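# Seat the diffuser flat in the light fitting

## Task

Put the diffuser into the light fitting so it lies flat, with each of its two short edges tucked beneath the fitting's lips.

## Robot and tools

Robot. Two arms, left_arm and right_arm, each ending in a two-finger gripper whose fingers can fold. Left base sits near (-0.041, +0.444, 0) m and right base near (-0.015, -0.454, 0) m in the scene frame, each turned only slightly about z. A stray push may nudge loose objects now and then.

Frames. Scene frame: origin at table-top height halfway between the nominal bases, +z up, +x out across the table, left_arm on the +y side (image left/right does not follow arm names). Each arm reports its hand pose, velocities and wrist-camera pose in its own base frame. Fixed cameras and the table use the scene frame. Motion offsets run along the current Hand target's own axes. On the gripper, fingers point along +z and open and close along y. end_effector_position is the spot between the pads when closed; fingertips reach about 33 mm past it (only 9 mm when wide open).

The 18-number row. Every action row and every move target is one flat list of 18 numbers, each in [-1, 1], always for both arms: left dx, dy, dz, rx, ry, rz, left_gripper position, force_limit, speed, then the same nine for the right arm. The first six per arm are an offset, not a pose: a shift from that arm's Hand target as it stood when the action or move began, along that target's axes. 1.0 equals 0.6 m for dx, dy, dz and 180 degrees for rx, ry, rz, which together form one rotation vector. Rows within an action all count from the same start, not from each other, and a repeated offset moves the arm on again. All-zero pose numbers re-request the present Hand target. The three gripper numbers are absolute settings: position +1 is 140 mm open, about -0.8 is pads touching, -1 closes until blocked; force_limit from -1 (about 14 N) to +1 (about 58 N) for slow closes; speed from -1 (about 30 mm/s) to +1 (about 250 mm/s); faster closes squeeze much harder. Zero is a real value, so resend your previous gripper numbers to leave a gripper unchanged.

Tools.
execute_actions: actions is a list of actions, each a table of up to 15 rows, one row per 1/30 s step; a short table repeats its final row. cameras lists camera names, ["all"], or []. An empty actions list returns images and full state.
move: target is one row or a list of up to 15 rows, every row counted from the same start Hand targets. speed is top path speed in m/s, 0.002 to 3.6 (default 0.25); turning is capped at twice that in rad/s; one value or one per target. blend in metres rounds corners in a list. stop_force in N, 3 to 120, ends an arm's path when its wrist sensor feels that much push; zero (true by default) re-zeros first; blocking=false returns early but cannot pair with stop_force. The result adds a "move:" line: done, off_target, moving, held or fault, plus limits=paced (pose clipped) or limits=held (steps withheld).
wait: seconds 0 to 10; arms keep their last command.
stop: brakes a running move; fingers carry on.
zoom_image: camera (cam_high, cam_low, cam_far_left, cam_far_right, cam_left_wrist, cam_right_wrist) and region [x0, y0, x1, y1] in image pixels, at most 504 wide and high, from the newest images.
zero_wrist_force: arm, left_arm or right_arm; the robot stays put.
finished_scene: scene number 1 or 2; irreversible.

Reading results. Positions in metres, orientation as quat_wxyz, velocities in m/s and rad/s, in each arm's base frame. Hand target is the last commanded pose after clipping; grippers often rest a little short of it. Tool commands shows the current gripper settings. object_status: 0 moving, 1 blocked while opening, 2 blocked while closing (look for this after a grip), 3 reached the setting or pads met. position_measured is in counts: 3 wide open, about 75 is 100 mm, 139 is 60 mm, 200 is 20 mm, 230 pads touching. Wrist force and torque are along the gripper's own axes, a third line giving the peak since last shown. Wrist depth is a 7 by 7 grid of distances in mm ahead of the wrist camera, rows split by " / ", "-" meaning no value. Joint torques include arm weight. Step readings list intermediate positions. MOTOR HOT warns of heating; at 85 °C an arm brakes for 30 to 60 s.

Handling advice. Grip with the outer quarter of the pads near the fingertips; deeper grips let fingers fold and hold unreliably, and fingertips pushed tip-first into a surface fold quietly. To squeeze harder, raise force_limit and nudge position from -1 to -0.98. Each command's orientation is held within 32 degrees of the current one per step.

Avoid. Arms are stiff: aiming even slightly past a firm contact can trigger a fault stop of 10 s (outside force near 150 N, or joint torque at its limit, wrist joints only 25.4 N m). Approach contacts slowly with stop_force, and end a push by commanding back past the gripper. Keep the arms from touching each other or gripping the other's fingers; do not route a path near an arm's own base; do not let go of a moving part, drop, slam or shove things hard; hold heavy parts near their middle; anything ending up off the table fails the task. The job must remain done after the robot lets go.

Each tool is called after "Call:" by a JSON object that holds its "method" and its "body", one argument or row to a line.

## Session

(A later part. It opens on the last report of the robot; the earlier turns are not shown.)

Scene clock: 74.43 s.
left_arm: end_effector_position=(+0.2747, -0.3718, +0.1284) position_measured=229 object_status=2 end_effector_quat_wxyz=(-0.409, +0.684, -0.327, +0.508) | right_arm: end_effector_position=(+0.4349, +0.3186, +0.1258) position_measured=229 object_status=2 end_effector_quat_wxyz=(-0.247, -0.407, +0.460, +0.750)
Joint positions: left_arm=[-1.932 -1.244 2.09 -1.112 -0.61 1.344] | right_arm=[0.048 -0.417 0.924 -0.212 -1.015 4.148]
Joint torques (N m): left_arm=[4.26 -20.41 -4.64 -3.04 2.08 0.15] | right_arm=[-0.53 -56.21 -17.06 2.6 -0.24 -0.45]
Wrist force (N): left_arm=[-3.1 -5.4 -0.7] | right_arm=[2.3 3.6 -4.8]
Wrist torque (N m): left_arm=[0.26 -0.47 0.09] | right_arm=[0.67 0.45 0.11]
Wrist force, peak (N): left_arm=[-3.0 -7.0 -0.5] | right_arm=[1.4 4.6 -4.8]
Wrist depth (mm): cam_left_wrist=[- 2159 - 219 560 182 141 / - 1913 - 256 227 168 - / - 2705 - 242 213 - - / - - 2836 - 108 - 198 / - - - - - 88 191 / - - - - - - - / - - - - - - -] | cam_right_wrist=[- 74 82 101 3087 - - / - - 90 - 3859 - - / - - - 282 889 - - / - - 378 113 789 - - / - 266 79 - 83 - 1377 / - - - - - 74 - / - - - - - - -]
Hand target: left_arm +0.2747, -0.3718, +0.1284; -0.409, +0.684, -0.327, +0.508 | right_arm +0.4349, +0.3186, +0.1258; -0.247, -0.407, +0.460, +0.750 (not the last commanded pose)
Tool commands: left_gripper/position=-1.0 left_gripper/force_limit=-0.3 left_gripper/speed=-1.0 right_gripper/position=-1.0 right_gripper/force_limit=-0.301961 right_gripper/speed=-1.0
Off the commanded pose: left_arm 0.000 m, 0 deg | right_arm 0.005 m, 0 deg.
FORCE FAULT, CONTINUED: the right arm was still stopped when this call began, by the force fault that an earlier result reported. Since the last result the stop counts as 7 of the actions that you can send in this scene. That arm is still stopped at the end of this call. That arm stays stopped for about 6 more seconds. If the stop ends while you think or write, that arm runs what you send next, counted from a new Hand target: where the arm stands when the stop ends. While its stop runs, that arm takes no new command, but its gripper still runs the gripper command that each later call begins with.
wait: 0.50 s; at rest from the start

Call:
{"method": "wait", "body": {
  "seconds": 6.2
}}

Call:
{"method": "move", "body": {
  "target": [0,0,0,0,0,0,-1,-0.3,-1,0.0023,-0.0135,-0.0015,0.0181,0,0.028,-1,-0.301961,-1],
  "speed": 0.03,
  "cameras": ["cam_far_left","cam_far_right"]
}}

Call:
{"method": "zoom_image", "body": {
  "camera": "cam_far_right",
  "region": [180, 90, 380, 350]
}}

Call:
{"method": "zoom_image", "body": {
  "camera": "cam_far_left",
  "region": [160, 170, 440, 380]
}}

Scene clock: 81.13 s.
left_arm: end_effector_position=(+0.2747, -0.3718, +0.1284) position_measured=229 object_status=2 end_effector_quat_wxyz=(-0.409, +0.684, -0.327, +0.508) | right_arm: end_effector_position=(+0.4349, +0.3186, +0.1258) position_measured=229 object_status=2 end_effector_quat_wxyz=(-0.247, -0.407, +0.460, +0.750)
Joint positions: left_arm=[-1.932 -1.244 2.09 -1.112 -0.61 1.344] | right_arm=[0.048 -0.417 0.924 -0.212 -1.015 4.148]
Joint torques (N m): left_arm=[7.04 -21.4 -5.59 -3.05 1.92 0.2] | right_arm=[-1.94 -55.82 -16.29 2.78 -0.18 -0.13]
Wrist force (N): left_arm=[-3.1 -6.5 -0.5] | right_arm=[1.6 4.2 -4.7]
Wrist torque (N m): left_arm=[0.19 -0.42 0.08] | right_arm=[0.68 0.49 0.11]
Wrist force, peak (N): left_arm=[-3.0 -7.1 -0.4] | right_arm=[1.3 4.5 -5.0]
Wrist depth (mm): cam_left_wrist=[- - 2307 2101 559 183 147 / - 2220 - 271 233 164 - / - - - 249 207 - - / 4058 2979 2836 - 109 - 194 / 3057 - - - - 89 192 / - - - - - - - / - - - - - - -] | cam_right_wrist=[- 74 82 101 3543 2251 - / - - 89 - - - - / - 181 - 162 819 - - / - - 385 113 798 - - / - - 79 - 83 - - / - - - - - 73 - / - - - - - - -]
Hand target: left_arm +0.2747, -0.3718, +0.1284; -0.409, +0.684, -0.327, +0.508 | right_arm +0.4349, +0.3186, +0.1258; -0.247, -0.407, +0.460, +0.750 (not the last commanded pose)
Tool commands: left_gripper/position=-1.0 left_gripper/force_limit=-0.3 left_gripper/speed=-1.0 right_gripper/position=-1.0 right_gripper/force_limit=-0.301961 right_gripper/speed=-1.0
Off the commanded pose: left_arm 0.000 m, 0 deg | right_arm 0.005 m, 0 deg.
FORCE FAULT, CONTINUED: the right arm's stop, for the force fault that an earlier result reported, is over. The rest of the stop counts as 11 of the actions that you can send in this scene. During its stop the right arm's controller moved it back a little. That arm's target is now where it stood when the stop ended, not its last command. That arm accepts commands again.
wait: 6.20 s; at rest from the start

Scene clock: 83.30 s.
left_arm: end_effector_position=(+0.2747, -0.3718, +0.1284) position_measured=229 object_status=2 end_effector_quat_wxyz=(-0.409, +0.684, -0.327, +0.508) | right_arm: end_effector_position=(+0.4349, +0.3208, +0.1179) position_measured=229 object_status=2 end_effector_quat_wxyz=(-0.268, -0.393, +0.498, +0.725)
Joint positions: left_arm=[-1.932 -1.244 2.09 -1.112 -0.61 1.344] | right_arm=[0.041 -0.449 0.962 -0.279 -0.995 4.269]
Joint torques (N m): left_arm=[7.32 -21.92 -10.91 -2.8 7.92 0.08] | right_arm=[-0.36 -62.57 -4.8 -0.23 4.32 1.53]
Wrist force (N): left_arm=[-17.1 -10.9 -3.3] | right_arm=[5.4 11.2 -15.4]
Wrist torque (N m): left_arm=[0.36 -0.93 -0.02] | right_arm=[0.22 0.33 -0.19]
Wrist force, peak (N): left_arm=[-16.9 -11.6 -3.0] | right_arm=[5.1 11.8 -15.5]
Wrist depth (mm): cam_left_wrist=[- 2615 - 209 559 172 144 / - 2120 2242 248 239 - - / - 2644 2285 228 - - 184 / 2452 - - - 110 - 194 / 3017 - - - - 88 191 / - - - - - - - / - - - - - - -] | cam_right_wrist=[- 76 89 100 - - - / - 86 90 - 812 - - / 167 169 - 162 841 - - / 194 - 230 113 756 2702 - / 227 252 79 - 83 - - / - - - - - 73 - / - - - - - - -]
Hand target: left_arm +0.2747, -0.3718, +0.1284; -0.409, +0.684, -0.327, +0.508 | right_arm +0.4349, +0.3208, +0.1179; -0.268, -0.393, +0.498, +0.725
Off the commanded pose: left_arm 0.000 m, 0 deg | right_arm 0.000 m, 0 deg.
move: done
Images, in order (width x height): cam_far_left 672x504, cam_far_right 672x504.

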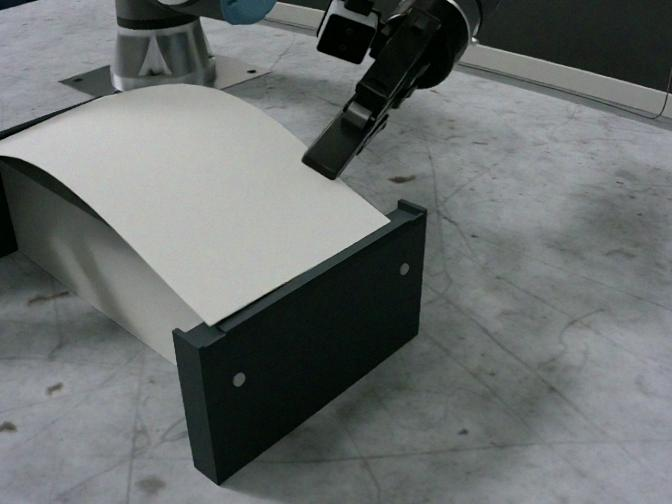

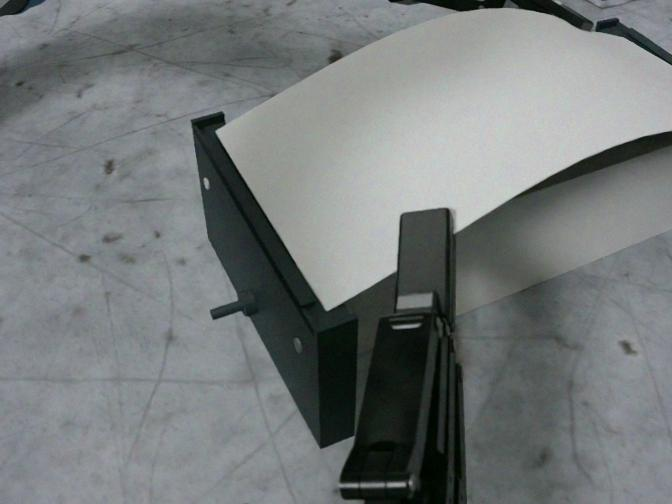

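Scaled by 1.938 from the camera's 672x504 image, which has a finer 960x720 frame.

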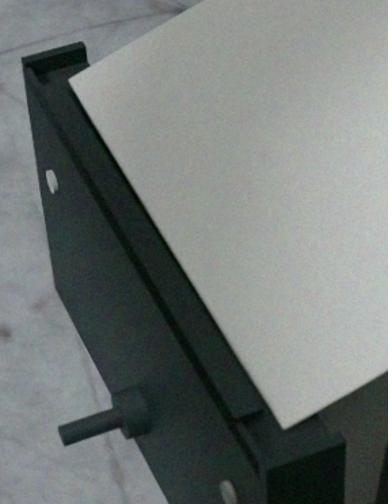

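Scaled by 1.800 from the camera's 672x504 image, which has a finer 960x720 frame.

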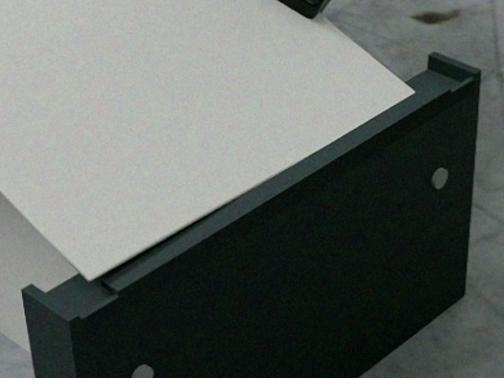

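Call:
{"method": "move", "body": {
  "target": [-0.0014,0.003,0.0005,0,0,0,-1,-0.3,-1,0.0015,-0.0047,-0.001,0,0,0,-1,-0.301961,-1],
  "speed": 0.006,
  "stop_force": 8,
  "cameras": ["cam_far_left","cam_far_right","cam_right_wrist"]
}}

Call:
{"method": "zoom_image", "body": {
  "camera": "cam_far_right",
  "region": [250, 230, 370, 350]
}}

Call:
{"method": "zoom_image", "body": {
  "camera": "cam_far_left",
  "region": [170, 270, 290, 370]
}}

Call:
{"method": "zoom_image", "body": {
  "camera": "cam_far_right",
  "region": [185, 100, 285, 200]
}}

Scene clock: 86.43 s.
left_arm: end_effector_position=(+0.2747, -0.3718, +0.1264) position_measured=229 object_status=2 end_effector_quat_wxyz=(-0.409, +0.684, -0.327, +0.508) | right_arm: end_effector_position=(+0.4349, +0.3208, +0.1148) position_measured=229 object_status=2 end_effector_quat_wxyz=(-0.268, -0.393, +0.498, +0.725)
Joint positions: left_arm=[-1.932 -1.24 2.092 -1.118 -0.61 1.344] | right_arm=[0.041 -0.445 0.962 -0.283 -0.995 4.269]
Joint torques (N m): left_arm=[7.81 -21.63 -8.23 -4.81 8.37 0.33] | right_arm=[-0.6 -43.25 -27.33 -1.37 4.5 1.1]
Wrist force (N): left_arm=[-14.9 -12.6 -4.0] | right_arm=[4.6 14.0 -14.3]
Wrist torque (N m): left_arm=[0.35 -0.94 0.04] | right_arm=[0.15 0.38 -0.06]
Wrist force, peak (N): left_arm=[-16.9 -11.6 -3.2] | right_arm=[4.5 13.9 -15.3]
Wrist depth (mm): cam_left_wrist=[- - 2012 198 590 167 - / - 2477 - 239 - - - / 2769 - - 266 193 181 - / - - - - 110 - 201 / 2644 - - - - 89 188 / - - - - - - - / - - - - - - -] | cam_right_wrist=[- 76 89 102 2921 - - / - 84 90 - 586 - - / 165 - 177 162 - - - / 195 207 241 113 735 2349 - / 219 - 79 - 83 - - / - - - - - 73 - / - - - - - - -]
Hand target: left_arm +0.2747, -0.3718, +0.1264; -0.409, +0.684, -0.327, +0.508 | right_arm +0.4349, +0.3208, +0.1148; -0.268, -0.393, +0.498, +0.725
Off the commanded pose: left_arm 0.000 m, 0 deg | right_arm 0.000 m, 0 deg.
move: done
camera_calibration:
cam_right_wrist: T_world_to_cam=[[0.0370782, -0.365963, 0.929891, 0.00129916], [0.798164, 0.570756, 0.192798, -0.552319], [-0.601298, 0.735057, 0.313261, 0.133982], [0, 0, 0, 1]] pos_world=[0.521357, 0.21723, 0.0633066]
Images, in order (width x height): cam_far_left 672x504, cam_far_right 672x504, cam_right_wrist 672x504.

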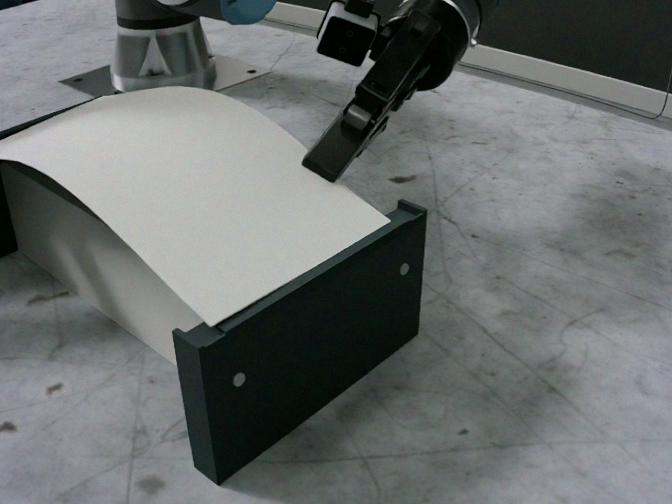

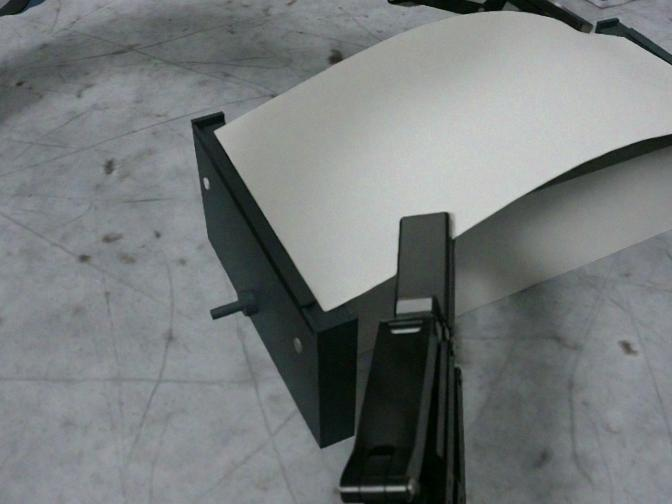

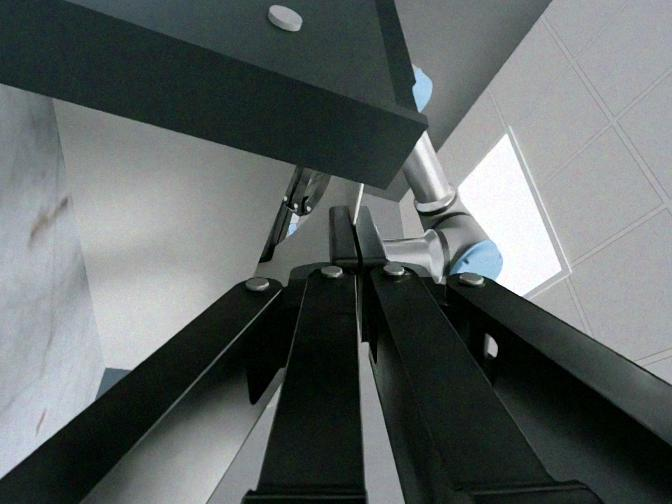

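Scaled by 4.200 from the camera's 672x504 image, which has a finer 960x720 frame.

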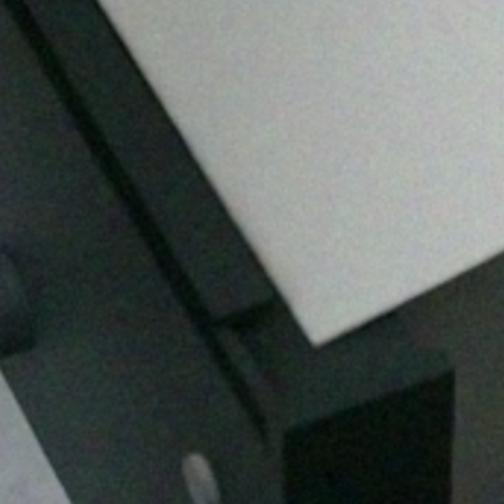

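Scaled by 4.200 from the camera's 672x504 image, which has a finer 960x720 frame.

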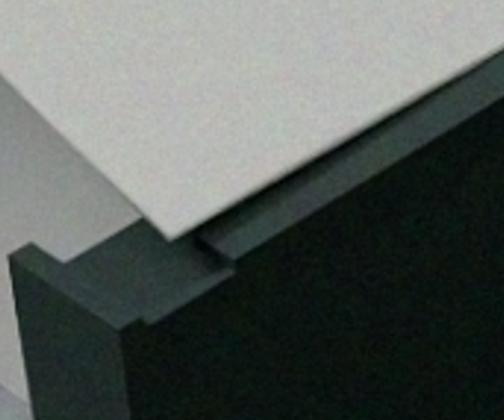

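Scaled by 5.040 from the camera's 672x504 image, which has a finer 960x720 frame.

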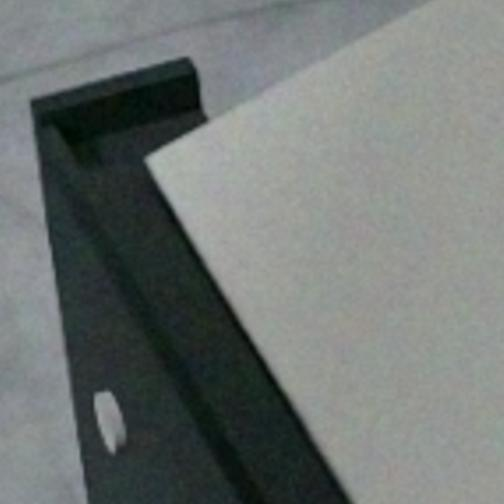

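Call:
{"method": "move", "body": {
  "target": [-0.0145,0.0208,0.0052,0.0261,0,0.0734,-1,-0.3,-1,0.0125,-0.0111,-0.008,0.0331,0,0.0513,-1,-0.301961,-1],
  "speed": 0.05,
  "cameras": ["cam_far_left","cam_far_right"]
}}

Call:
{"method": "zoom_image", "body": {
  "camera": "cam_far_right",
  "region": [180, 90, 380, 350]
}}

Call:
{"method": "zoom_image", "body": {
  "camera": "cam_far_left",
  "region": [160, 170, 440, 380]
}}

Scene clock: 90.93 s.
left_arm: end_effector_position=(+0.2749, -0.3693, +0.1111) position_measured=229 object_status=2 end_effector_quat_wxyz=(-0.492, +0.625, -0.383, +0.470) | right_arm: end_effector_position=(+0.4348, +0.3149, +0.1054) position_measured=229 object_status=2 end_effector_quat_wxyz=(-0.305, -0.365, +0.565, +0.674)
Joint positions: left_arm=[-1.928 -1.13 2.058 -1.056 -0.619 1.462] | right_arm=[0.02 -0.514 1.039 -0.411 -0.982 4.5]
Joint torques (N m): left_arm=[13.5 -20.92 -16.99 1.54 -4.44 1.62] | right_arm=[-16.31 -58.03 -4.63 -3.03 -3.83 1.19]
Wrist force (N): left_arm=[11.2 -10.2 1.8] | right_arm=[-17.3 10.6 6.7]
Wrist torque (N m): left_arm=[0.24 -0.11 -0.21] | right_arm=[0.39 -0.30 -0.17]
Wrist force, peak (N): left_arm=[22.2 -12.2 -1.6] | right_arm=[5.3 14.7 -14.7]
Wrist depth (mm): cam_left_wrist=[- - - 225 162 - - / - - - 224 203 - - / 2644 2769 - 231 - - 171 / - - 3224 - 111 - - / - - - - - 88 167 / - - - - - - - / - - - - - - -] | cam_right_wrist=[- 113 119 128 547 2456 - / - 90 93 105 711 3002 - / - 99 100 104 798 798 - / 154 196 - 113 730 - - / 159 202 79 - 83 - - / - - - - - 73 - / - - - - - - -]
Hand target: left_arm +0.2749, -0.3693, +0.1111; -0.492, +0.625, -0.383, +0.470 | right_arm +0.4349, +0.3149, +0.1054; -0.305, -0.365, +0.565, +0.674
Off the commanded pose: left_arm 0.000 m, 0 deg | right_arm 0.000 m, 0 deg.
move: done
Images, in order (width x height): cam_far_left 672x504, cam_far_right 672x504.

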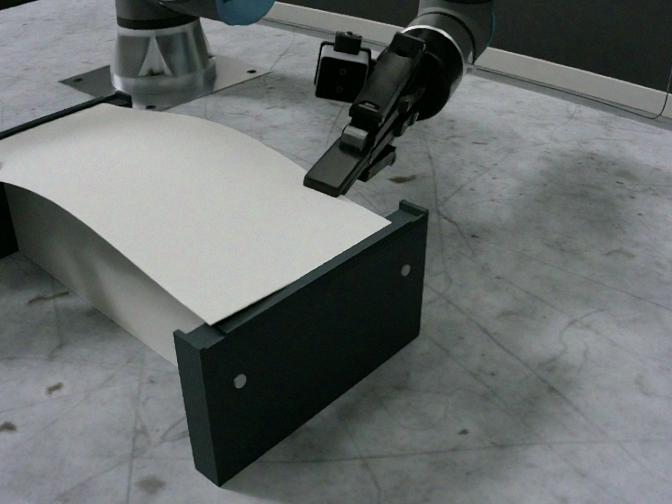

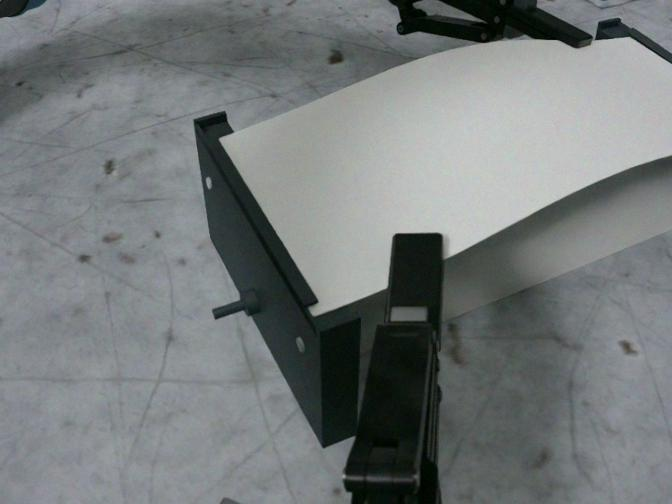

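Scaled by 1.938 from the camera's 672x504 image, which has a finer 960x720 frame.

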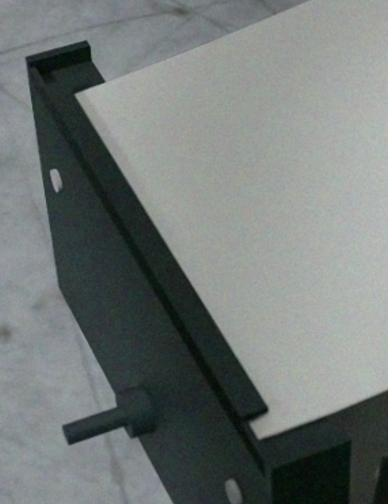

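Scaled by 1.800 from the camera's 672x504 image, which has a finer 960x720 frame.

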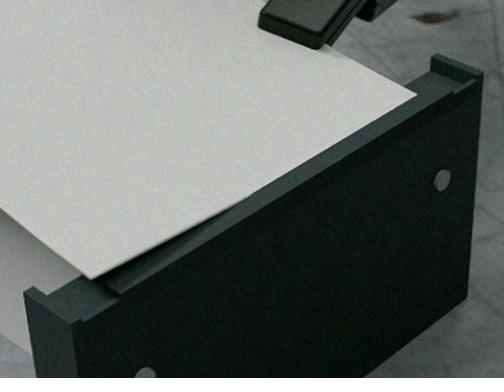

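Call:
{"method": "move", "body": {
  "target": [-0.0107,0.0132,0.0038,0.0149,0,0.0419,-1,-0.3,-1,-0.0005,-0.009,0.0003,0.018,0,0.028,-1,-0.301961,-1],
  "speed": 0.04,
  "cameras": ["cam_far_left","cam_far_right"]
}}

Call:
{"method": "zoom_image", "body": {
  "camera": "cam_far_right",
  "region": [180, 90, 380, 350]
}}

Call:
{"method": "zoom_image", "body": {
  "camera": "cam_far_left",
  "region": [160, 170, 440, 380]
}}

Scene clock: 94.37 s.
left_arm: end_effector_position=(+0.2753, -0.3644, +0.1019) position_measured=229 object_status=2 end_effector_quat_wxyz=(-0.536, +0.587, -0.412, +0.446) | right_arm: end_effector_position=(+0.4349, +0.3162, +0.1002) position_measured=229 object_status=2 end_effector_quat_wxyz=(-0.324, -0.348, +0.599, +0.644)
Joint positions: left_arm=[-1.929 -1.073 2.053 -1.028 -0.624 1.528] | right_arm=[0.019 -0.548 1.071 -0.477 -0.974 4.625]
Joint torques (N m): left_arm=[-7.38 -19.82 -11.13 1.59 -9.22 1.89] | right_arm=[-12.12 -57.41 -5.03 -4.11 2.48 1.22]
Wrist force (N): left_arm=[23.8 -17.9 -4.7] | right_arm=[1.4 13.9 4.7]
Wrist torque (N m): left_arm=[0.50 0.40 -0.34] | right_arm=[0.59 0.15 -0.07]
Wrist force, peak (N): left_arm=[23.6 -18.7 -4.2] | right_arm=[-16.9 11.0 7.3]
Wrist depth (mm): cam_left_wrist=[- - - 163 - - - / 2426 - - 215 165 - - / - - 2769 222 178 - 163 / - 3017 - - 109 - 156 / - - - - - 88 166 / - - - - - - - / - - - - - - -] | cam_right_wrist=[- 113 124 129 544 - - / - 101 100 106 725 699 - / 106 103 103 104 - 702 632 / 140 186 - 113 723 697 2251 / 142 173 79 - 83 - - / - - - - - 73 - / - - - - - - -]
Hand target: left_arm +0.2753, -0.3644, +0.1018; -0.536, +0.587, -0.412, +0.446 | right_arm +0.4349, +0.3162, +0.1002; -0.324, -0.348, +0.599, +0.644
Off the commanded pose: left_arm 0.000 m, 0 deg | right_arm 0.000 m, 0 deg.
move: done
Images, in order (width x height): cam_far_left 672x504, cam_far_right 672x504.

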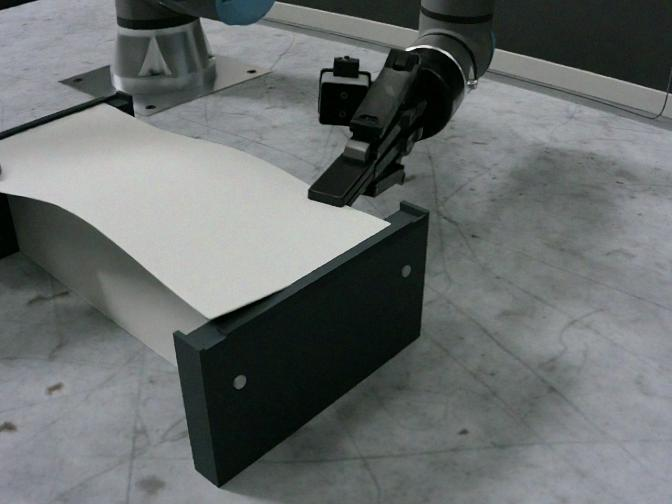

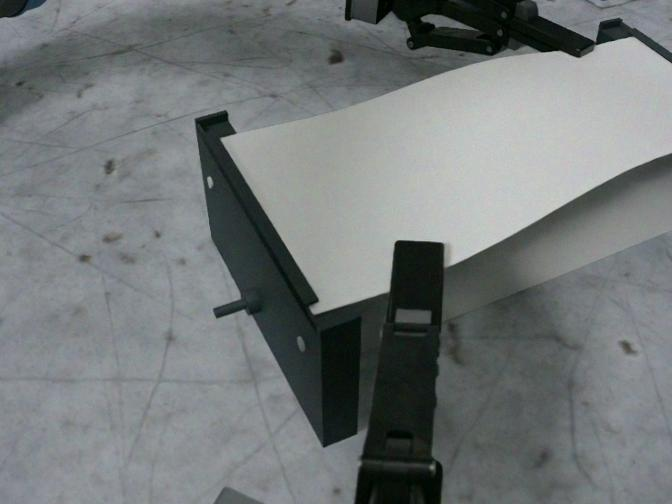

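Scaled by 1.938 from the camera's 672x504 image, which has a finer 960x720 frame.

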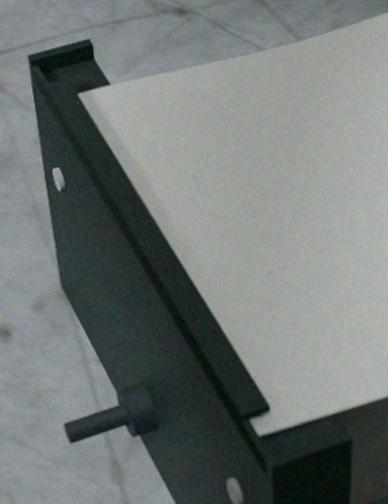

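Scaled by 1.800 from the camera's 672x504 image, which has a finer 960x720 frame.

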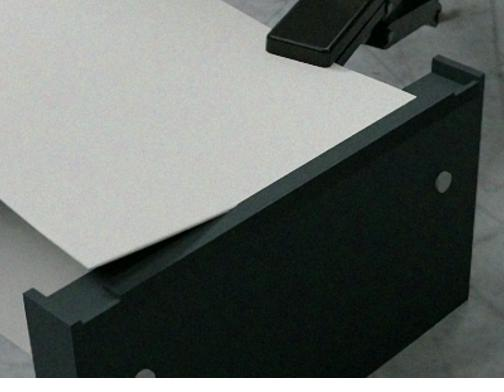

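Call:
{"method": "zoom_image", "body": {
  "camera": "cam_far_left",
  "region": [330, 180, 450, 270]
}}

Call:
{"method": "zoom_image", "body": {
  "camera": "cam_far_left",
  "region": [240, 230, 360, 320]
}}

Call:
{"method": "zoom_image", "body": {
  "camera": "cam_far_right",
  "region": [580, 10, 672, 80]
}}

Scaled by 4.200 from the camera's 672x504 image, which has a finer 960x720 frame.

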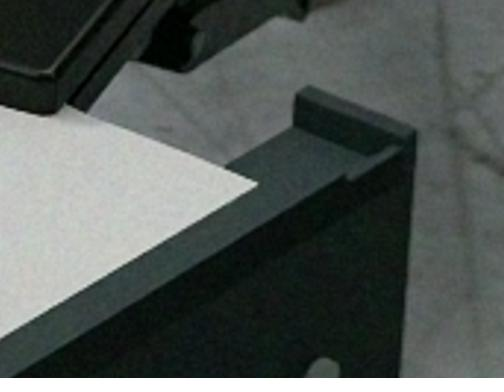

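Scaled by 4.200 from the camera's 672x504 image, which has a finer 960x720 frame.

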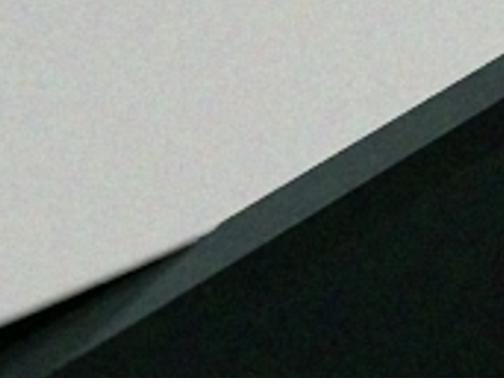

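Scaled by 5.478 from the camera's 672x504 image, which has a finer 960x720 frame.

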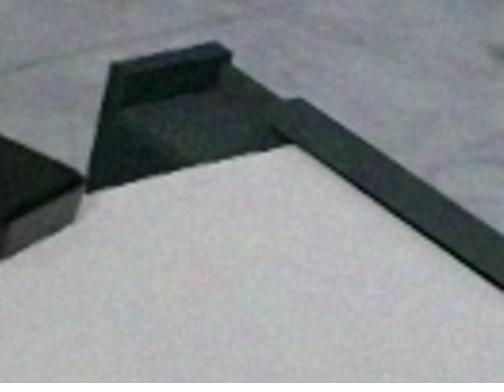

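Call:
{"method": "move", "body": {
  "target": [0.0099,-0.0095,-0.0035,-0.0429,0,-0.0379,-1,-0.3,-1,0,0,0,0,0,0,-1,-0.301961,-1],
  "speed": 0.04,
  "cameras": ["cam_far_left"]
}}

Call:
{"method": "zoom_image", "body": {
  "camera": "cam_far_left",
  "region": [160, 170, 440, 380]
}}

Call:
{"method": "zoom_image", "body": {
  "camera": "cam_far_left",
  "region": [170, 270, 290, 370]
}}

Scene clock: 100.23 s.
left_arm: end_effector_position=(+0.2749, -0.3702, +0.1080) position_measured=229 object_status=2 end_effector_quat_wxyz=(-0.468, +0.645, -0.405, +0.448) | right_arm: end_effector_position=(+0.4349, +0.3162, +0.1002) position_measured=229 object_status=2 end_effector_quat_wxyz=(-0.324, -0.348, +0.599, +0.644)
Joint positions: left_arm=[-1.926 -1.205 2.099 -1.173 -0.62 1.598] | right_arm=[0.019 -0.548 1.071 -0.477 -0.974 4.626]
Joint torques (N m): left_arm=[2.76 -32.92 -11.83 -8.45 10.33 1.2] | right_arm=[-2.14 -56.52 -6.84 -4.13 1.05 1.13]
Wrist force (N): left_arm=[-21.8 -21.9 6.0] | right_arm=[3.6 18.6 -10.2]
Wrist torque (N m): left_arm=[0.67 -1.34 -0.17] | right_arm=[0.12 0.21 -0.16]
Wrist force, peak (N): left_arm=[-21.8 -21.9 6.3] | right_arm=[3.6 18.6 -10.2]
Wrist depth (mm): cam_left_wrist=[- - - 165 172 152 - / - - - 213 - 165 - / - 2705 - 194 188 - - / - 2802 - - 200 209 168 / 3989 - - - - 88 164 / - - - - - - - / - - - - - - -] | cam_right_wrist=[- 113 125 128 550 3275 - / - 98 100 107 572 2668 - / 106 102 103 104 3859 789 - / 141 184 - 113 748 738 - / 141 172 79 - 83 - - / - - - - - 73 - / - - - - - - -]
Hand target: left_arm +0.2749, -0.3702, +0.1081; -0.468, +0.645, -0.405, +0.448 | right_arm +0.4349, +0.3162, +0.1002; -0.324, -0.348, +0.599, +0.644
Off the commanded pose: left_arm 0.000 m, 0 deg | right_arm 0.000 m, 0 deg.
move: done
Images, in order (width x height): cam_far_left 672x504.

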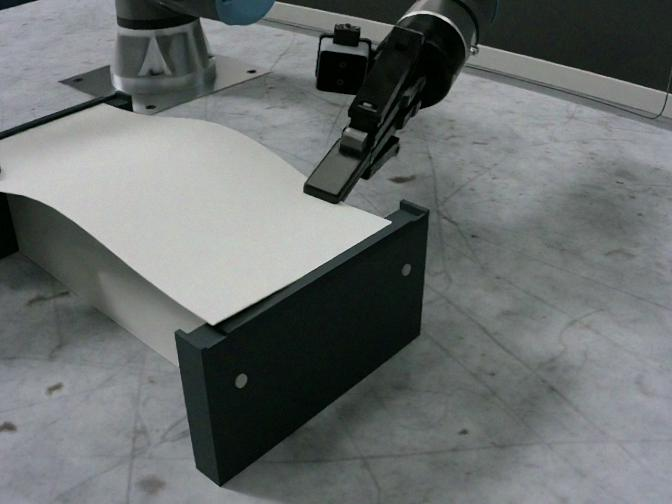

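Scaled by 1.800 from the camera's 672x504 image, which has a finer 960x720 frame.

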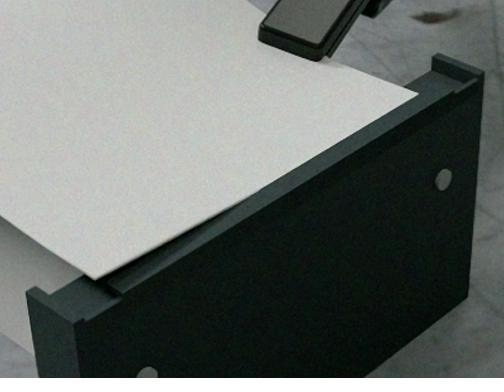

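Scaled by 4.200 from the camera's 672x504 image, which has a finer 960x720 frame.

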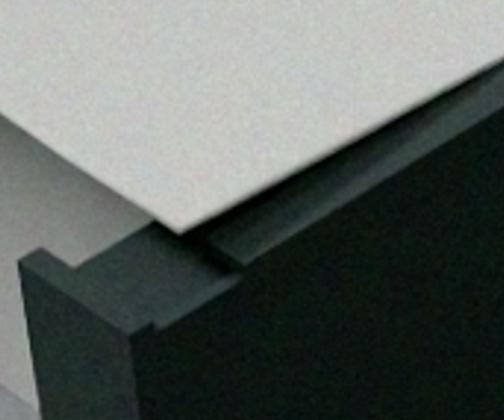

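Call:
{"method": "move", "body": {
  "target": [
    [-0.0005,-0.0034,0,0.0299,0,0.0012,-1,-0.3,-1,0,0,0,0,0,0,-0.32,-0.3,-1],
    [-0.0005,-0.0034,0,0.0299,0,0.0012,-1,-0.3,-1,0,0,-0.133,0,0,0,-0.32,-0.3,-1],
    [-0.0005,-0.0034,0,0.0299,0,0.0012,-1,-0.3,-1,-0.279,0.0128,0.0907,0.0488,-0.06,0.0609,-0.32,-0.3,-1]
  ],
  "speed": [0.04,0.15,0.2],
  "cameras": ["cam_far_left","cam_far_right","cam_right_wrist","cam_high"]
}}

Call:
{"method": "zoom_image", "body": {
  "camera": "cam_far_left",
  "region": [160, 170, 440, 380]
}}

Call:
{"method": "zoom_image", "body": {
  "camera": "cam_far_right",
  "region": [180, 90, 380, 350]
}}

Scene clock: 110.60 s.
left_arm: end_effector_position=(+0.2750, -0.3694, +0.1100) position_measured=229 object_status=2 end_effector_quat_wxyz=(-0.499, +0.621, -0.385, +0.466) | right_arm: end_effector_position=(+0.4810, +0.4850, +0.1200) position_measured=169 object_status=3 end_effector_quat_wxyz=(-0.298, -0.251, +0.705, +0.592)
Joint positions: left_arm=[-1.925 -1.12 2.051 -1.049 -0.622 1.471] | right_arm=[0.191 -0.577 0.939 -0.569 -0.629 5.004]
Joint torques (N m): left_arm=[4.52 -23.03 -20.81 1.11 1.82 -2.22] | right_arm=[8.9 -65.91 -9.12 -1.5 1.88 1.24]
Wrist force (N): left_arm=[-5.7 -7.4 -1.1] | right_arm=[1.2 1.2 0.9]
Wrist torque (N m): left_arm=[0.21 -0.74 -0.14] | right_arm=[0.44 -0.27 -0.23]
Wrist force, peak (N): left_arm=[-22.1 -22.1 6.3] | right_arm=[3.8 18.9 -10.7]
Wrist depth (mm): cam_left_wrist=[- - - 2140 157 142 144 / - 2504 - 2220 - - 156 / 3057 2644 2452 - - - 176 / 2979 3017 3224 - 108 213 - / 3315 - - - - 89 160 / - - - - - - - / - - - - - - -] | cam_right_wrist=[162 - - 206 4503 528 481 / 168 - - 343 578 563 - / 171 209 - 285 - - - / 167 214 274 280 128 - - / - 85 - 713 - 89 - / - - - 645 - - - / - - - 599 - - -]
Hand target: left_arm +0.2750, -0.3694, +0.1100; -0.499, +0.621, -0.385, +0.466 | right_arm +0.4810, +0.4851, +0.1200; -0.298, -0.251, +0.705, +0.592
Off the commanded pose: left_arm 0.000 m, 0 deg | right_arm 0.000 m, 0 deg.
move: done
camera_calibration:
cam_right_wrist: T_world_to_cam=[[0.0368614, 0.157934, 0.986761, -0.205909], [0.897433, 0.429147, -0.102211, -0.627367], [-0.439608, 0.88932, -0.125916, -0.0605267], [0, 0, 0, 1]] pos_world=[0.544001, 0.35558, 0.131438]
Images, in order (width x height): cam_high 672x504, cam_far_left 672x504, cam_far_right 672x504, cam_right_wrist 672x504.

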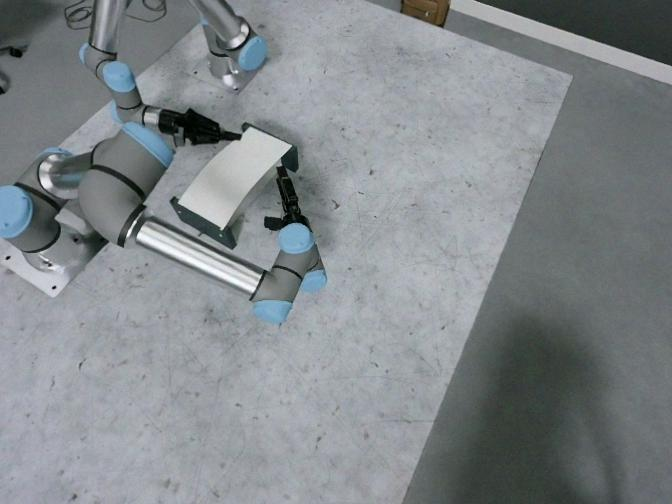

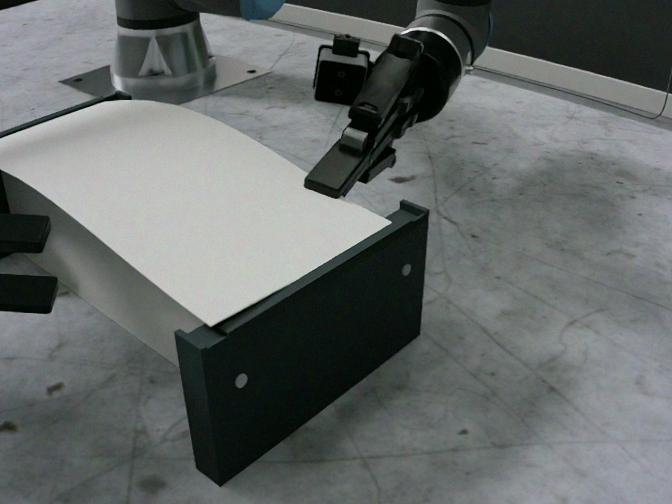

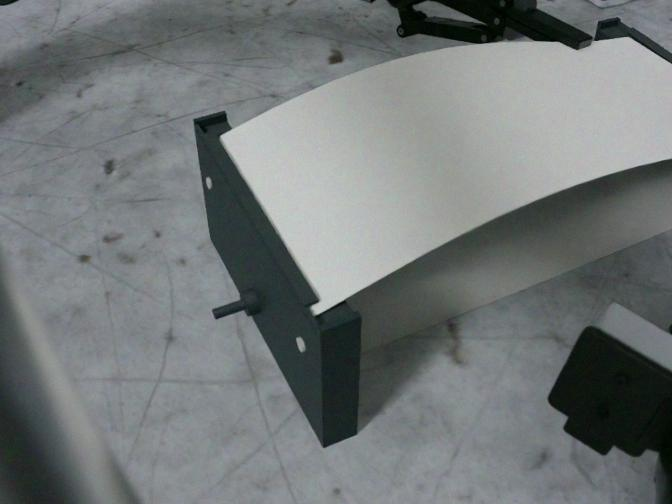

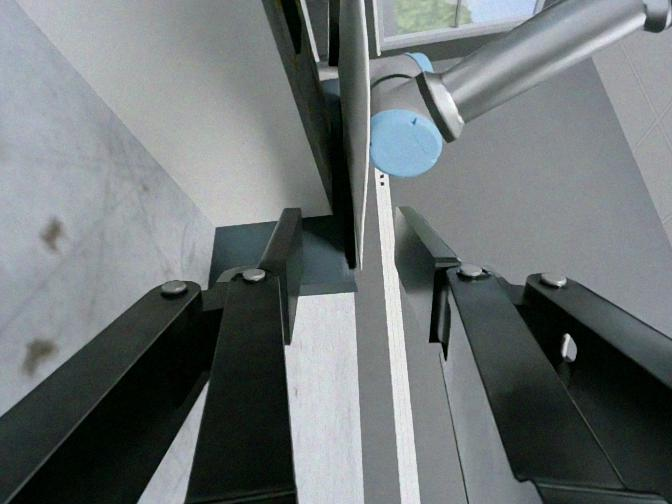

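Scaled by 1.800 from the camera's 672x504 image, which has a finer 960x720 frame.

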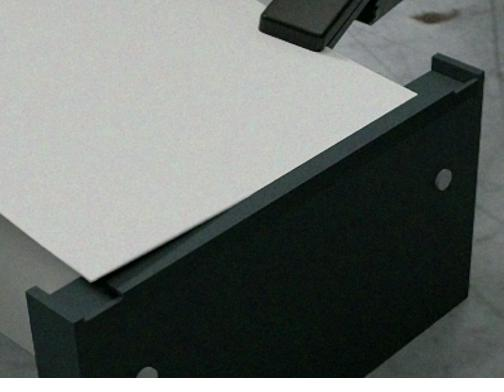

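Scaled by 1.938 from the camera's 672x504 image, which has a finer 960x720 frame.

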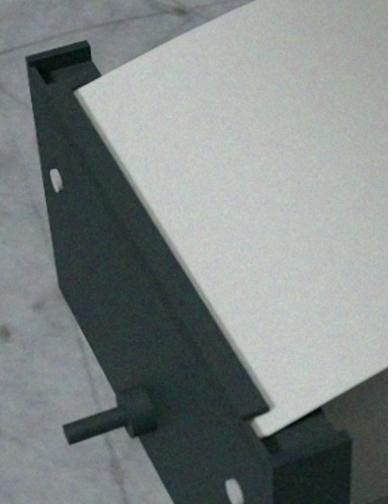

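Call:
{"method": "move", "body": {
  "target": [0,0,0,0,0,0,-1,-0.3,-1,0,0,0.1167,0,0,0,-0.32,-0.3,-1],
  "speed": 0.12
}}

Call:
{"method": "move", "body": {
  "target": [0,0,0,0,0,0,-1,-0.3,-1,0,0,0,0,0,0,-1,-0.3,-1],
  "cameras": ["cam_far_left","cam_far_right","cam_right_wrist"]
}}

Call:
{"method": "zoom_image", "body": {
  "camera": "cam_far_left",
  "region": [160, 170, 440, 380]
}}

Scene clock: 112.27 s.
left_arm: end_effector_position=(+0.2750, -0.3694, +0.1100) position_measured=229 object_status=2 end_effector_quat_wxyz=(-0.499, +0.621, -0.385, +0.466) | right_arm: end_effector_position=(+0.4308, +0.5329, +0.1116) position_measured=169 object_status=3 end_effector_quat_wxyz=(-0.298, -0.251, +0.705, +0.592)
Joint positions: left_arm=[-1.925 -1.12 2.051 -1.049 -0.622 1.471] | right_arm=[0.271 -0.643 1.094 -0.684 -0.551 5.036]
Joint torques (N m): left_arm=[0.38 -22.35 -21.95 0.81 1.6 -2.14] | right_arm=[7.53 -63.79 -7.29 -1.66 2.05 1.38]
Wrist force (N): left_arm=[-5.9 -7.9 -1.0] | right_arm=[1.2 1.4 1.1]
Wrist torque (N m): left_arm=[0.22 -0.69 -0.14] | right_arm=[0.49 -0.27 -0.22]
Wrist force, peak (N): left_arm=[-5.9 -8.6 -0.6] | right_arm=[1.0 1.4 2.4]
Wrist depth (mm): cam_left_wrist=[- 2220 - - 172 143 144 / - 2330 - - 183 - - / - 2531 - 234 181 182 171 / - - 2477 - 109 - 181 / 2906 - - - - 89 173 / - - - - - - - / - - - - - - -] | cam_right_wrist=[- - - - 3486 470 433 / - - - - 510 498 - / 159 - - - 549 5687 - / 156 191 202 221 128 - - / - 85 - 211 - 89 - / - - - 611 - - - / - - - 584 - - -]
Hand target: left_arm +0.2750, -0.3694, +0.1100; -0.499, +0.621, -0.385, +0.466 | right_arm +0.4307, +0.5330, +0.1116; -0.298, -0.251, +0.705, +0.592
Off the commanded pose: left_arm 0.000 m, 0 deg | right_arm 0.000 m, 0 deg.
move: done

Scene clock: 113.77 s.
left_arm: end_effector_position=(+0.2750, -0.3694, +0.1100) position_measured=229 object_status=2 end_effector_quat_wxyz=(-0.499, +0.621, -0.385, +0.466) | right_arm: end_effector_position=(+0.4307, +0.5330, +0.1116) position_measured=228 object_status=0 end_effector_quat_wxyz=(-0.298, -0.251, +0.705, +0.592)
Joint positions: left_arm=[-1.925 -1.12 2.051 -1.049 -0.622 1.471] | right_arm=[0.271 -0.643 1.095 -0.684 -0.551 5.036]
Joint torques (N m): left_arm=[-3.92 -27 -19.41 -1.7 1.89 -2.16] | right_arm=[6.77 -58.81 -8.76 -1.49 -0.8 1.28]
Wrist force (N): left_arm=[-0.4 -2.2 2.8] | right_arm=[3.2 3.9 2.1]
Wrist torque (N m): left_arm=[0.08 -0.72 0.07] | right_arm=[0.10 -0.35 -0.43]
Wrist force, peak (N): left_arm=[-10.6 -6.8 2.9] | right_arm=[3.1 4.7 2.0]
Wrist depth (mm): cam_left_wrist=[- - - - 173 - 145 / - - - - - - 161 / 2307 3269 2942 - 181 - 170 / - - 2942 - 196 201 177 / - - - - - 88 162 / - - - - - - - / - - - - - - -] | cam_right_wrist=[- - - 636 3325 470 435 / - - - 542 510 521 - / 160 - - - - - - / 156 191 230 108 102 2456 2513 / 155 177 89 - 83 - - / - - - - - 73 - / - - - - - - -]
Hand target: left_arm +0.2750, -0.3694, +0.1100; -0.499, +0.621, -0.385, +0.466 | right_arm +0.4307, +0.5330, +0.1116; -0.298, -0.251, +0.705, +0.592
Off the commanded pose: left_arm 0.000 m, 0 deg | right_arm 0.000 m, 0 deg.
move: done
camera_calibration:
cam_right_wrist: T_world_to_cam=[[0.0367882, 0.158112, 0.986736, -0.20338], [0.897481, 0.429047, -0.10221, -0.603666], [-0.439516, 0.889337, -0.126119, -0.12641], [0, 0, 0, 1]] pos_world=[0.493702, 0.403579, 0.123039]
Images, in order (width x height): cam_far_left 672x504, cam_far_right 672x504, cam_right_wrist 672x504.

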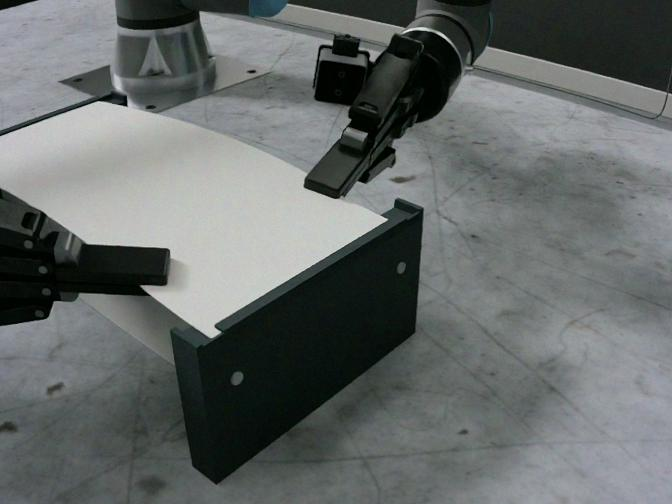

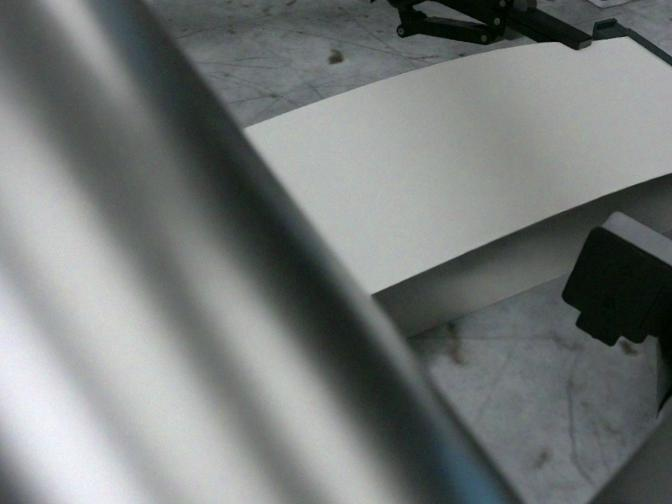

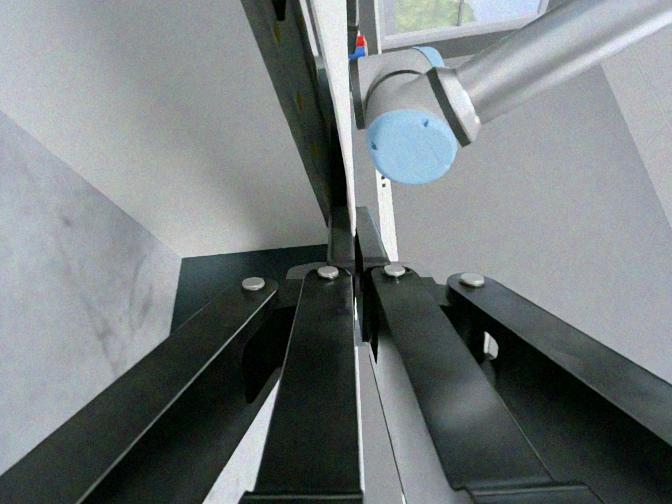

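Scaled by 1.800 from the camera's 672x504 image, which has a finer 960x720 frame.

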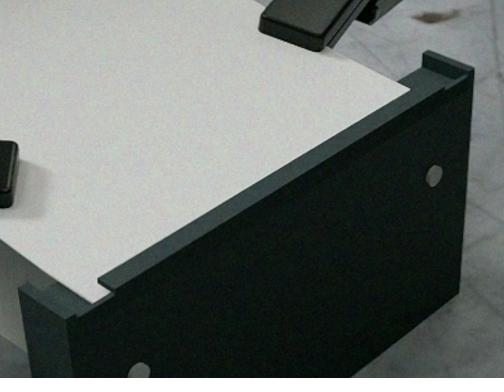

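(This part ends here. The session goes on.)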